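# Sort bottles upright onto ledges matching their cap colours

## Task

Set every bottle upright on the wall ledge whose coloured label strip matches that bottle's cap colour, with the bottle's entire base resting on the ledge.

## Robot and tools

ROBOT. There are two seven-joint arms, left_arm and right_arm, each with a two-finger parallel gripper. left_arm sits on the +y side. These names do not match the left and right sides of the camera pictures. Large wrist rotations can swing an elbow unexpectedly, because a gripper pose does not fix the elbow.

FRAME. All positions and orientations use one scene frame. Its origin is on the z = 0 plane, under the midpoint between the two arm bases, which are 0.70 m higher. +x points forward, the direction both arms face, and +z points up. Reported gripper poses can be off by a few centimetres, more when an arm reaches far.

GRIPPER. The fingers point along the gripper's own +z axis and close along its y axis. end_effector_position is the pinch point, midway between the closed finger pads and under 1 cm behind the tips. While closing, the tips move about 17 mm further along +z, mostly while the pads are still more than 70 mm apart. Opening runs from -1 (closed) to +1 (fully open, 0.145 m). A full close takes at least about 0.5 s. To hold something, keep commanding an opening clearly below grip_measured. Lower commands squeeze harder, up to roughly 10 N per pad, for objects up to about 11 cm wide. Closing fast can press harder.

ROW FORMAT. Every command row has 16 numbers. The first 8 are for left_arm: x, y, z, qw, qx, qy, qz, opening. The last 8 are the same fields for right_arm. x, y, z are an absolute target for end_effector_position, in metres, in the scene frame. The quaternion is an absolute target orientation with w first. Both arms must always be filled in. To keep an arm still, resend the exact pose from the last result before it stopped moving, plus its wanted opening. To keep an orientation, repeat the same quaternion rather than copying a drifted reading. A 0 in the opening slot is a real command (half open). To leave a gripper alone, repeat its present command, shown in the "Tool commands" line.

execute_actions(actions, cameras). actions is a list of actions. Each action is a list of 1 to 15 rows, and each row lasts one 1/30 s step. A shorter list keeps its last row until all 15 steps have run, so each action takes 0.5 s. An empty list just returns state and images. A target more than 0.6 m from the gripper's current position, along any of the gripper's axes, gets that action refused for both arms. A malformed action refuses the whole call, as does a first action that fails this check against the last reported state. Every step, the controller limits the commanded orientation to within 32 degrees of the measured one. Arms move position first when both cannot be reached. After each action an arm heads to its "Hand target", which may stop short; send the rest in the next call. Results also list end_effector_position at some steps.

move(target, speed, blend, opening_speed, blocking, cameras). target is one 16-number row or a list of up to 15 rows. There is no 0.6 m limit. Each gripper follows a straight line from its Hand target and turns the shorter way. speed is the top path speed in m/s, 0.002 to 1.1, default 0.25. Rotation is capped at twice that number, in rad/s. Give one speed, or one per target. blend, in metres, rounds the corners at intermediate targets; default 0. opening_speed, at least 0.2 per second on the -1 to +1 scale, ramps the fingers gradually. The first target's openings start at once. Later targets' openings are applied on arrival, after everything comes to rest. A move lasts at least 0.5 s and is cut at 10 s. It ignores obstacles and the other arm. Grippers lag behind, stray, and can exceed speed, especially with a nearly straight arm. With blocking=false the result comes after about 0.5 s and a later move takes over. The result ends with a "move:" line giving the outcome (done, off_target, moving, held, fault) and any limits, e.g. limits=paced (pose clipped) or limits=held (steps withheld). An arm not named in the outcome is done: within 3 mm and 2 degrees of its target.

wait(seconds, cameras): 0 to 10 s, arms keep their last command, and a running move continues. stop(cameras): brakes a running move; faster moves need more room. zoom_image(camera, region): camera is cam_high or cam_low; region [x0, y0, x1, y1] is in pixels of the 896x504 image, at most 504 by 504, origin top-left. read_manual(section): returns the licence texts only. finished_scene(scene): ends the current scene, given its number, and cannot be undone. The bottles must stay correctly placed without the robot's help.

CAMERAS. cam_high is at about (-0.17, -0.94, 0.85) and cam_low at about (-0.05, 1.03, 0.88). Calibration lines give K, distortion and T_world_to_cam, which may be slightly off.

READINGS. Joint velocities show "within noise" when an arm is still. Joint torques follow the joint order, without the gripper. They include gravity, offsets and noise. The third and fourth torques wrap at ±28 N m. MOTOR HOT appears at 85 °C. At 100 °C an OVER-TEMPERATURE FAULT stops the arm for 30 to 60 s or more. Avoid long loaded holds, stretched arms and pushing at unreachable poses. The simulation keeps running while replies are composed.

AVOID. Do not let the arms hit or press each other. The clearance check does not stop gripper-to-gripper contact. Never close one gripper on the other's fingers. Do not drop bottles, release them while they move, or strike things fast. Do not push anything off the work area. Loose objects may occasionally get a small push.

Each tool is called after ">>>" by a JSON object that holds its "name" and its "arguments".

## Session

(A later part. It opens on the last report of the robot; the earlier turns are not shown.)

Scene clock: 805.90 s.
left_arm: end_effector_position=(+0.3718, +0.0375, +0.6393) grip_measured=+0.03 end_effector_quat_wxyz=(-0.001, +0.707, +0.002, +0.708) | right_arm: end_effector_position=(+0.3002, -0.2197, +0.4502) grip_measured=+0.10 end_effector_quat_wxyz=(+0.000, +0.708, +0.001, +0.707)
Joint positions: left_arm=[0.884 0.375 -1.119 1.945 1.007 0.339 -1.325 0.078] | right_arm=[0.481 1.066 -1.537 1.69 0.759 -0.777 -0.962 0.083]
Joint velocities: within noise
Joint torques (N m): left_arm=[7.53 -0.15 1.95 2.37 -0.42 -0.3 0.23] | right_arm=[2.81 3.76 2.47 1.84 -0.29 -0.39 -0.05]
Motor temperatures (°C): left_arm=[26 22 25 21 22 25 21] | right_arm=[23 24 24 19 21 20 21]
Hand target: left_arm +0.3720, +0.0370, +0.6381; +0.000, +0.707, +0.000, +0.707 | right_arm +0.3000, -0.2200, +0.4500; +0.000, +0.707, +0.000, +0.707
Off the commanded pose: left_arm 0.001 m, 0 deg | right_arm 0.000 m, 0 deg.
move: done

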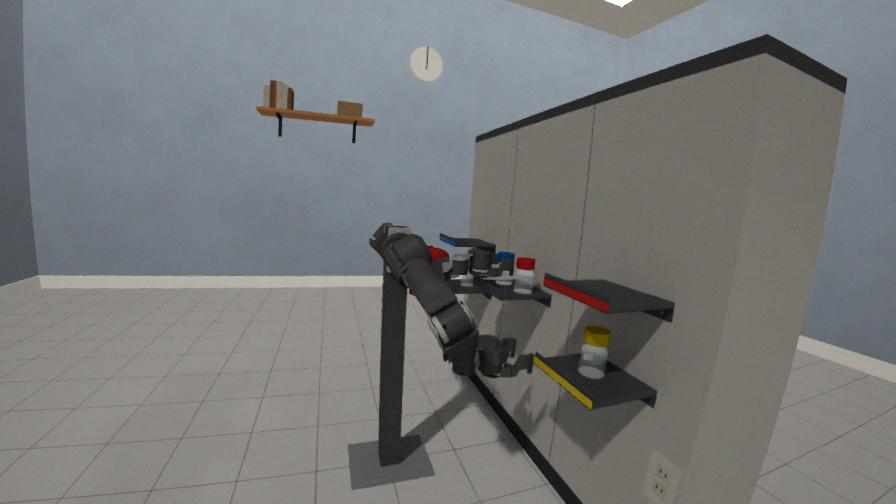

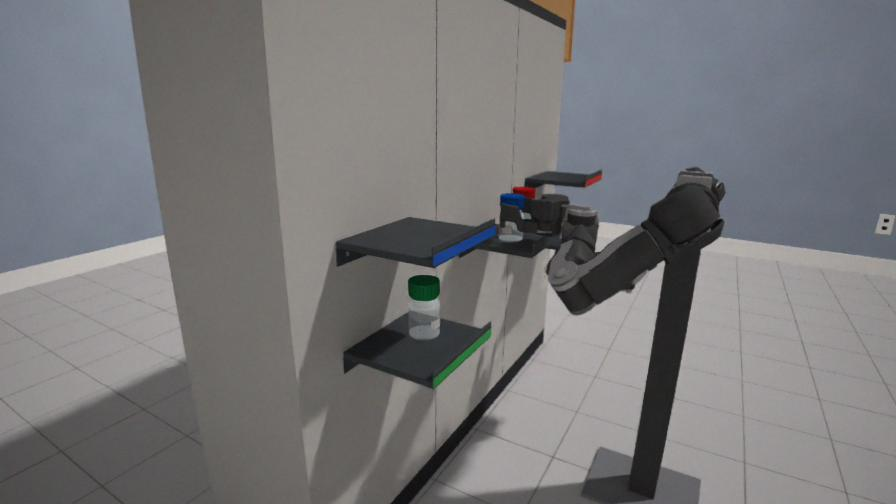

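>>> {"name": "move", "arguments": {"target": [[0.372,0.037,0.638,0,0.7071,0,0.7071,-0.6,0.3,-0.22,0.45,0,0.7071,0,0.7071,0.1],[0.372,0.05,0.78,0,0.7071,0,0.7071,-0.6,0.28,-0.21,0.55,0,0.7071,0,0.7071,0.1],[0.365,0.20,0.81,0,0.7071,0,0.7071,-0.6,0.27,-0.2,0.68,0,0.7071,0,0.7071,0.1],[0.375,0.38,0.80,0,0.7071,0,0.7071,-0.6,0.34,-0.11,0.77,0,0.7071,0,0.7071,0.1],[0.375,0.39,0.76,0,0.7071,0,0.7071,-0.6,0.378,-0.063,0.75,0,0.7071,0,0.7071,0.1]], "blend": [0,0.03,0.03,0.02,0], "opening_speed": 1.2}}

>>> {"name": "zoom_image", "arguments": {"camera": "cam_high", "region": [440, 200, 560, 310]}}

>>> {"name": "zoom_image", "arguments": {"camera": "cam_low", "region": [330, 130, 590, 300]}}

Scene clock: 829.40 s.
left_arm: end_effector_position=(+0.3757, +0.3908, +0.7548) grip_measured=-0.24 end_effector_quat_wxyz=(-0.002, +0.714, +0.002, +0.700) | right_arm: end_effector_position=(+0.3778, -0.0634, +0.7497) grip_measured=+0.10 end_effector_quat_wxyz=(+0.002, +0.708, +0.000, +0.707)
Joint positions: left_arm=[0.681 1.498 -0.325 1.468 1.471 0.369 0.079 0.058] | right_arm=[1.202 0.385 -0.874 1.982 1.438 0.631 -1.436 0.083]
Joint velocities: within noise
Joint torques (N m): left_arm=[6.18 6.4 4.23 0.85 0.23 -0.99 0.23] | right_arm=[6.05 -0.07 3.38 0.79 -0.49 -0.14 0.19]
Motor temperatures (°C): left_arm=[26 22 25 21 22 25 21] | right_arm=[23 24 24 19 21 20 21]
Hand target: left_arm +0.3750, +0.3900, +0.7599; +0.000, +0.707, +0.000, +0.707 | right_arm +0.3780, -0.0631, +0.7500; +0.000, +0.707, +0.000, +0.707
Off the commanded pose: left_arm 0.005 m, 1 deg | right_arm 0.001 m, 0 deg.
move: off_target (left_arm)

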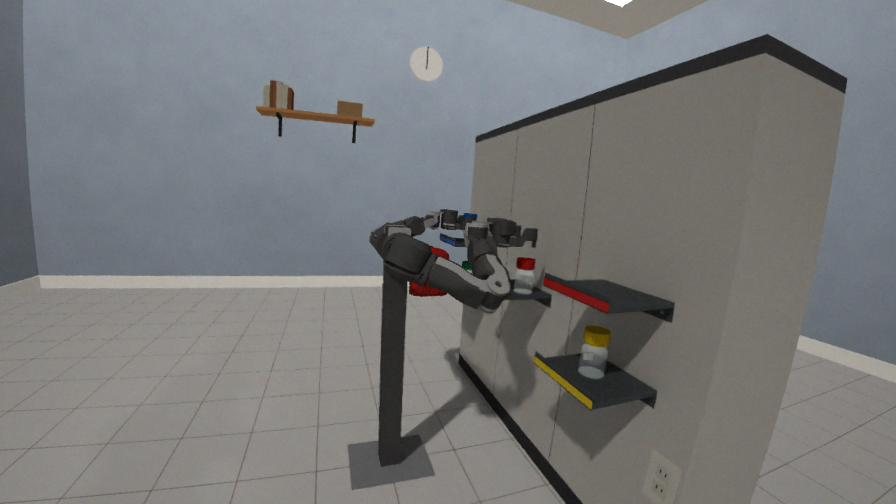

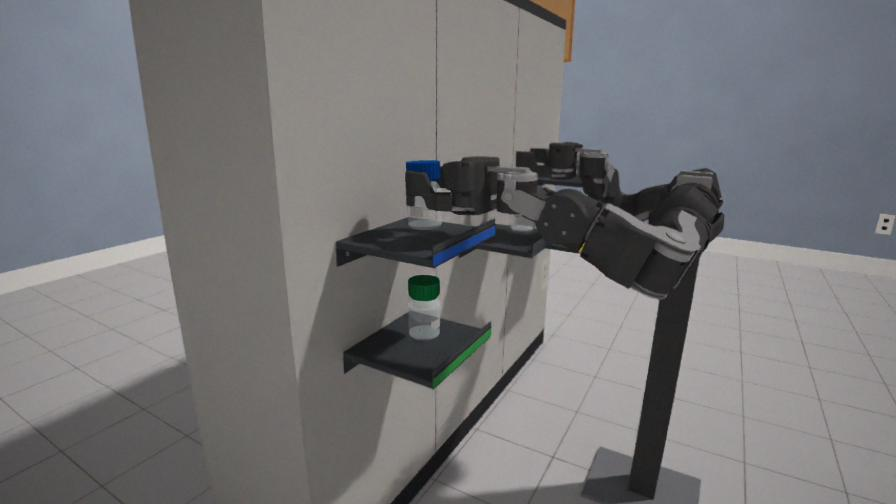

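Scaled by 4.200 from the camera's 896x504 image, which has a finer 1280x720 frame.

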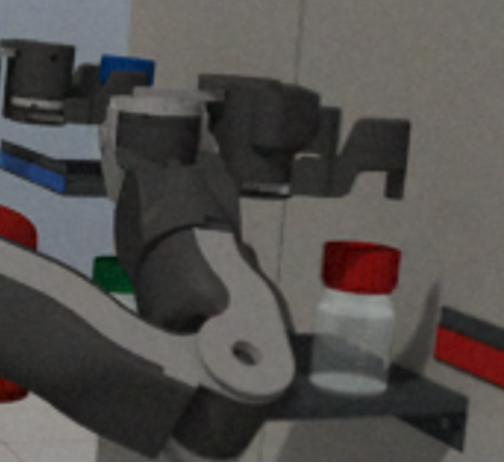

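Scaled by 1.938 from the camera's 896x504 image, which has a finer 1280x720 frame.

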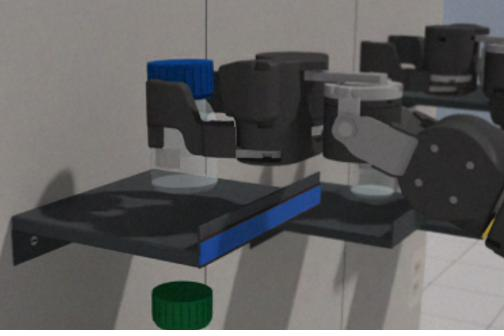

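>>> {"name": "move", "arguments": {"target": [[0.375,0.39,0.738,0,0.7071,0,0.7071,-0.6,0.378,-0.063,0.70,0,0.7071,0,0.7071,0.25],[0.375,0.39,0.724,0,0.7071,0,0.7071,-0.6,0.378,-0.063,0.64,0,0.7071,0,0.7071,0.25]], "speed": [0.1,0.06]}}

>>> {"name": "zoom_image", "arguments": {"camera": "cam_high", "region": [440, 200, 560, 310]}}

>>> {"name": "zoom_image", "arguments": {"camera": "cam_low", "region": [330, 130, 590, 300]}}

Scene clock: 842.80 s.
left_arm: end_effector_position=(+0.3733, +0.3906, +0.7428) grip_measured=-0.24 end_effector_quat_wxyz=(-0.003, +0.682, -0.002, +0.731) | right_arm: end_effector_position=(+0.3781, -0.0640, +0.6406) grip_measured=+0.25 end_effector_quat_wxyz=(+0.002, +0.707, -0.002, +0.707)
Joint positions: left_arm=[0.488 1.601 -0.355 1.502 1.588 0.065 0.079 0.058] | right_arm=[0.877 0.491 -1.075 1.978 1.043 0.322 -1.25 0.094]
Joint velocities: within noise
Joint torques (N m): left_arm=[2.18 6.11 0.4 0.51 0.13 0.62 0.03] | right_arm=[5.47 0.01 2.8 2.03 -0.5 -0.25 0.16]
Motor temperatures (°C): left_arm=[25 24 26 21 22 25 21] | right_arm=[24 23 24 19 21 20 21]
Hand target: left_arm +0.3749, +0.3900, +0.7242; +0.000, +0.707, +0.000, +0.707 | right_arm +0.3780, -0.0631, +0.6400; +0.000, +0.707, +0.000, +0.707
Off the commanded pose: left_arm 0.019 m, 4 deg | right_arm 0.001 m, 0 deg.
joint read past its limit (left arm) — joint 5 (forearm roll), upper limit.
joint sent to its limit (left arm) — joint 5 (forearm roll), upper limit. The joint targets still meet the commanded pose.
move: off_target (left_arm)

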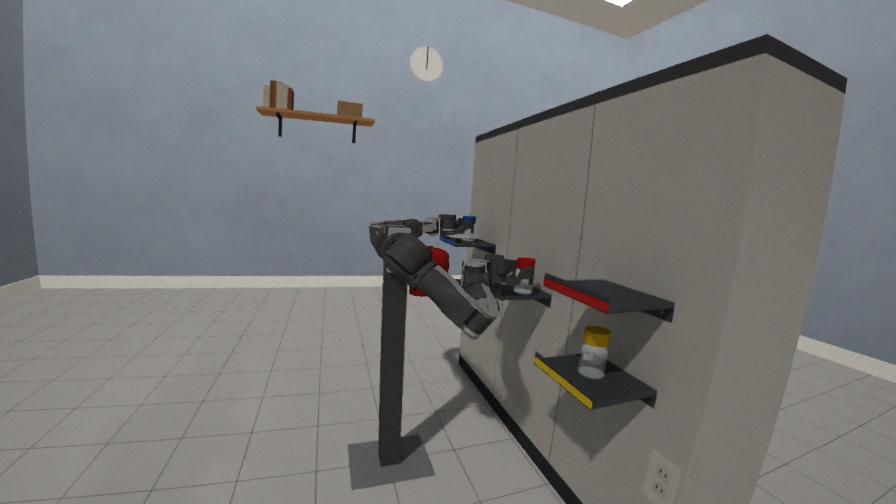

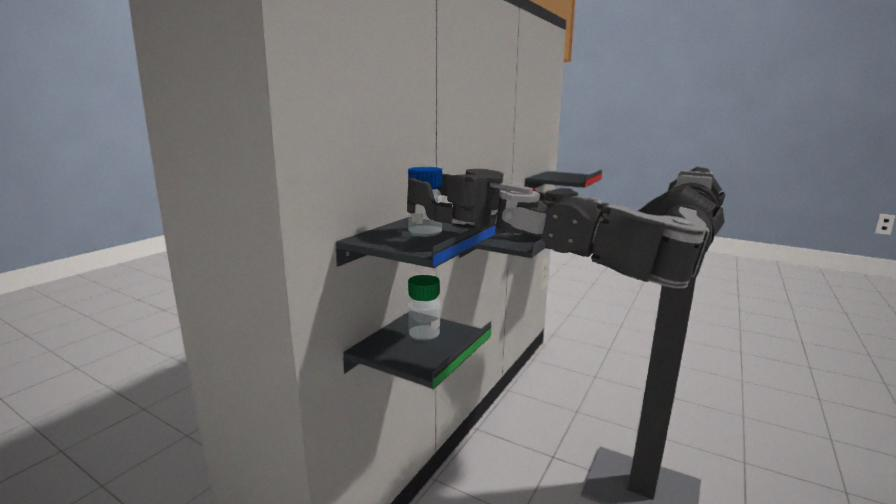

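Scaled by 4.200 from the camera's 896x504 image, which has a finer 1280x720 frame.

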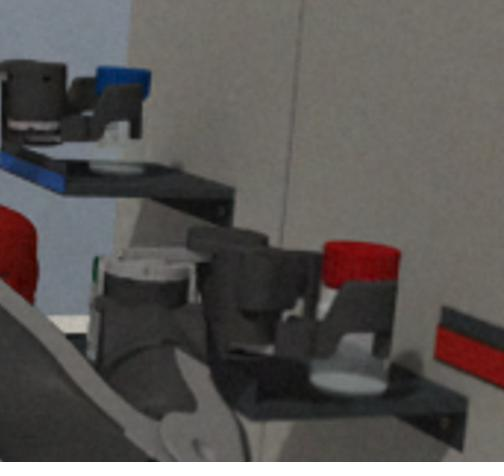

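Scaled by 1.938 from the camera's 896x504 image, which has a finer 1280x720 frame.

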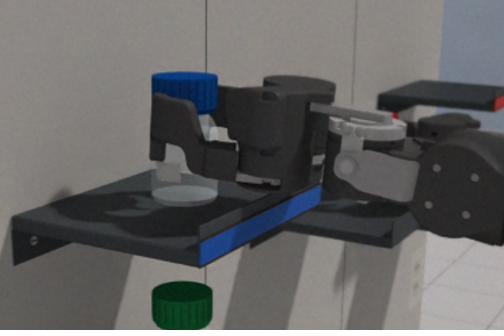

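>>> {"name": "move", "arguments": {"target": [[0.375,0.39,0.742,0,0.7071,0,0.7071,0.2,0.378,-0.063,0.64,0,0.7071,0,0.7071,-0.6],[0.365,0.39,0.85,0,0.7071,0,0.7071,0.2,0.376,-0.063,0.79,0,0.7071,0,0.7071,-0.6]], "opening_speed": 1.2, "speed": [0.06,0.15]}}

>>> {"name": "zoom_image", "arguments": {"camera": "cam_high", "region": [440, 200, 560, 310]}}

>>> {"name": "zoom_image", "arguments": {"camera": "cam_low", "region": [330, 130, 590, 300]}}

Scene clock: 859.27 s.
left_arm: end_effector_position=(+0.3646, +0.3900, +0.8509) grip_measured=+0.20 end_effector_quat_wxyz=(+0.000, +0.706, +0.000, +0.709) | right_arm: end_effector_position=(+0.3762, -0.0618, +0.7892) grip_measured=-0.24 end_effector_quat_wxyz=(-0.001, +0.707, +0.002, +0.707)
Joint positions: left_arm=[1.588 1.341 -0.767 1.305 1.3 0.781 0.147 0.09] | right_arm=[1.313 0.313 -0.781 1.924 1.559 0.744 -1.501 0.058]
Joint velocities: within noise
Joint torques (N m): left_arm=[6.29 -0.01 1.83 0.84 0.22 -0.57 0.06] | right_arm=[6.24 -0.25 3.88 0.72 -0.35 0.11 -0.17]
Motor temperatures (°C): left_arm=[24 24 25 21 22 25 21] | right_arm=[24 23 24 19 21 20 21]
Hand target: left_arm +0.3650, +0.3901, +0.8499; +0.000, +0.707, +0.000, +0.707 | right_arm +0.3761, -0.0631, +0.7900; +0.000, +0.707, +0.000, +0.707
Off the commanded pose: left_arm 0.001 m, 0 deg | right_arm 0.001 m, 0 deg.
joint sent to its limit (left arm) — joint 6 (wrist pitch), upper limit. The joint targets still meet the commanded pose.
joint sent to its limit (right arm) — joint 5 (forearm roll), upper limit. The joint targets still meet the commanded pose.
move: done

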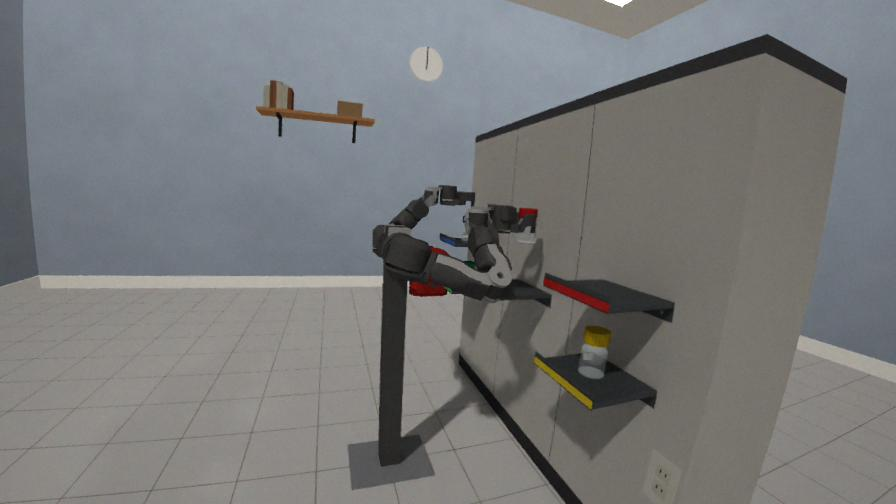

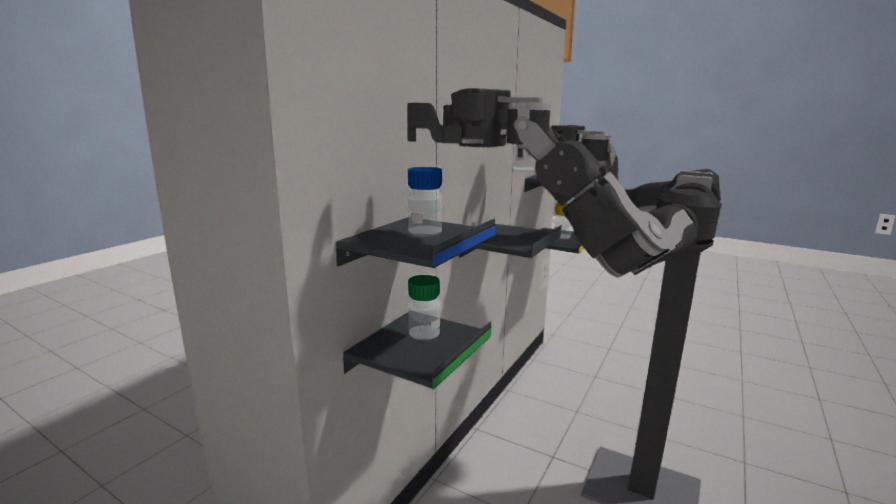

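Scaled by 4.200 from the camera's 896x504 image, which has a finer 1280x720 frame.

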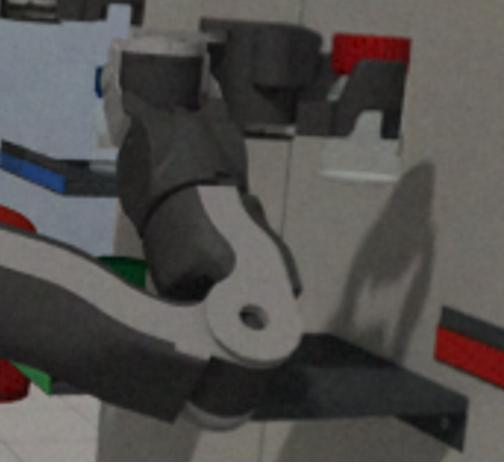

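Scaled by 1.938 from the camera's 896x504 image, which has a finer 1280x720 frame.

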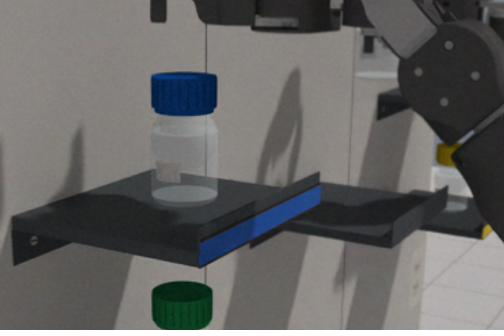

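>>> {"name": "move", "arguments": {"target": [[0.365,0.39,0.85,0,0.7071,0,0.7071,0.2,0.365,-0.2,0.81,0,0.7071,0,0.7071,-0.6],[0.365,0.39,0.85,0,0.7071,0,0.7071,0.2,0.37,-0.39,0.80,0,0.7071,0,0.7071,-0.6],[0.365,0.39,0.85,0,0.7071,0,0.7071,0.2,0.37,-0.40,0.75,0,0.7071,0,0.7071,-0.6],[0.365,0.39,0.85,0,0.7071,0,0.7071,0.2,0.37,-0.40,0.732,0,0.7071,0,0.7071,-0.6]], "blend": [0.03,0.02,0,0], "speed": [0.25,0.25,0.15,0.05]}}

>>> {"name": "zoom_image", "arguments": {"camera": "cam_high", "region": [500, 200, 680, 380]}}

Scene clock: 874.23 s.
left_arm: end_effector_position=(+0.3646, +0.3900, +0.8509) grip_measured=+0.20 end_effector_quat_wxyz=(+0.000, +0.706, +0.000, +0.709) | right_arm: end_effector_position=(+0.3699, -0.3998, +0.7343) grip_measured=-0.24 end_effector_quat_wxyz=(+0.001, +0.706, +0.005, +0.709)
Joint positions: left_arm=[1.588 1.341 -0.767 1.305 1.3 0.781 0.147 0.09] | right_arm=[1.005 1.598 -0.848 1.465 1.561 0.153 0.134 0.058]
Joint velocities: within noise
Joint torques (N m): left_arm=[6.29 -0.01 1.65 0.99 0.23 -0.57 0.06] | right_arm=[3.36 4.44 3.63 0.43 0.19 -0.39 -0.13]
Motor temperatures (°C): left_arm=[25 23 25 21 22 25 21] | right_arm=[25 23 24 19 21 20 21]
Hand target: left_arm +0.3650, +0.3901, +0.8499; +0.000, +0.707, +0.000, +0.707 | right_arm +0.3702, -0.4000, +0.7321; +0.002, +0.708, +0.004, +0.706
Off the commanded pose: left_arm 0.001 m, 0 deg | right_arm 0.002 m, 1 deg.
joint read past its limit (right arm) — joint 5 (forearm roll), upper limit.
joint sent to its limit (left arm) — joint 6 (wrist pitch), upper limit. The joint targets still meet the commanded pose.
joint sent to its limit (right arm) — joint 5 (forearm roll), upper limit. The joint targets still meet the commanded pose.
move: done

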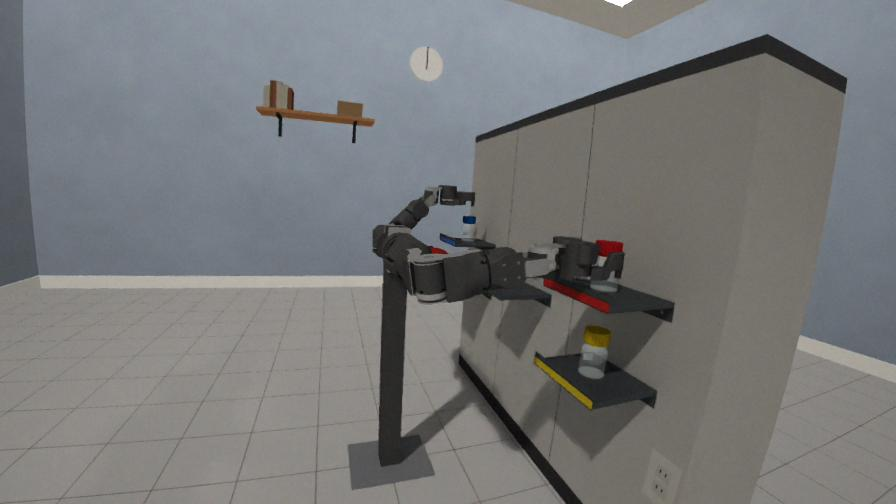

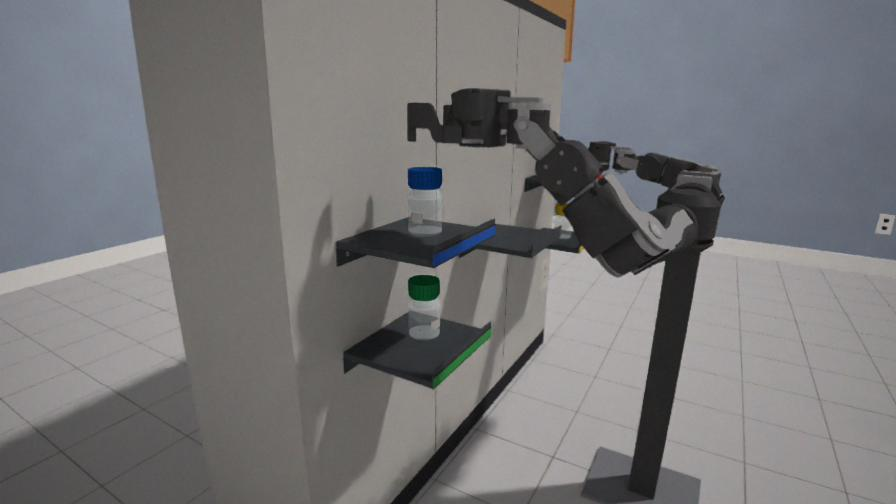

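Scaled by 2.800 from the camera's 896x504 image, which has a finer 1280x720 frame.

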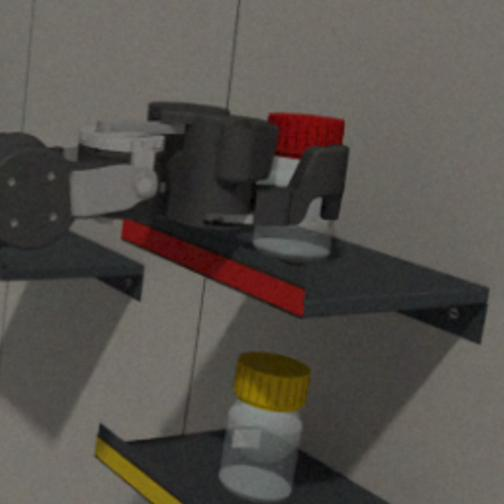

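>>> {"name": "move", "arguments": {"target": [[0.365,0.39,0.85,0,0.7071,0,0.7071,0.2,0.37,-0.40,0.733,0.002,0.708,0.004,0.706,0.2],[0.365,0.39,0.85,0,0.7071,0,0.7071,0.2,0.36,-0.40,0.84,0,0.7071,0,0.7071,0.2]], "opening_speed": 1.2, "speed": [0.1,0.15]}}

>>> {"name": "finished_scene", "arguments": {"scene": 1}}

Scene clock: 885.50 s.
left_arm: end_effector_position=(+0.3646, +0.3900, +0.8509) grip_measured=+0.20 end_effector_quat_wxyz=(+0.000, +0.706, +0.000, +0.709) | right_arm: end_effector_position=(+0.3592, -0.4009, +0.8420) grip_measured=+0.20 end_effector_quat_wxyz=(+0.001, +0.704, -0.002, +0.710)
Joint positions: left_arm=[1.588 1.341 -0.767 1.305 1.3 0.781 0.147 0.09] | right_arm=[1.49 1.383 -0.7 1.306 1.296 0.743 0.188 0.09]
Joint velocities: within noise
Joint torques (N m): left_arm=[6.32 -0.01 1.65 0.98 0.23 -0.57 0.06] | right_arm=[3.65 0.44 2.61 1.06 0.15 -0.35 0.18]
Motor temperatures (°C): left_arm=[25 23 25 21 22 25 21] | right_arm=[24 24 24 19 21 20 21]
Hand target: left_arm +0.3650, +0.3901, +0.8499; +0.000, +0.707, +0.000, +0.707 | right_arm +0.3600, -0.4000, +0.8400; +0.000, +0.707, +0.000, +0.707
Off the commanded pose: left_arm 0.001 m, 0 deg | right_arm 0.002 m, 1 deg.
joint sent to its limit (left arm) — joint 6 (wrist pitch), upper limit. The joint targets still meet the commanded pose.
move: done

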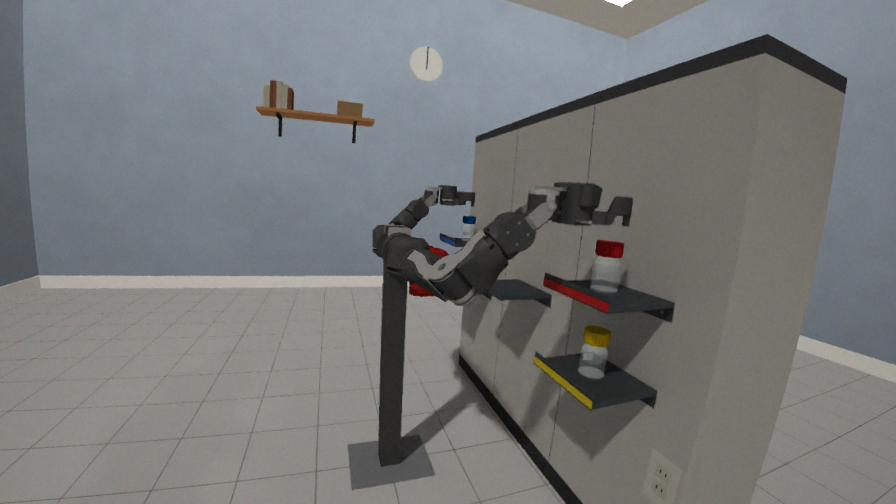

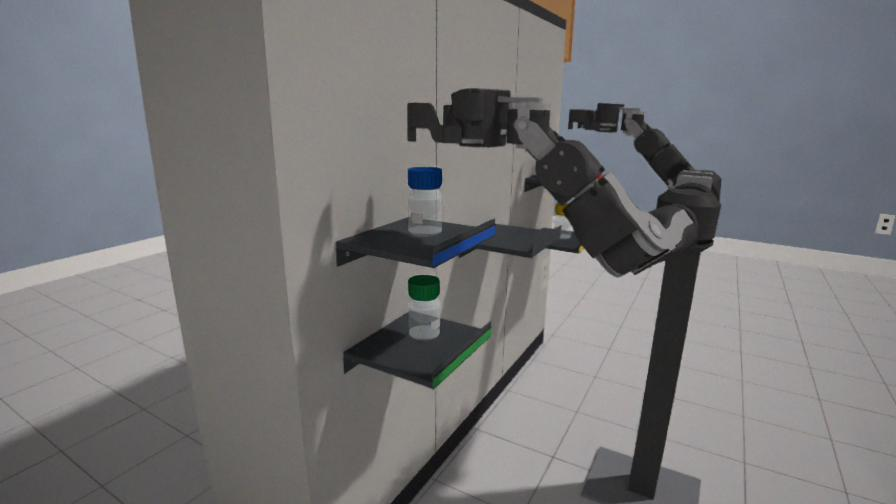

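The scene is finished: the task was done.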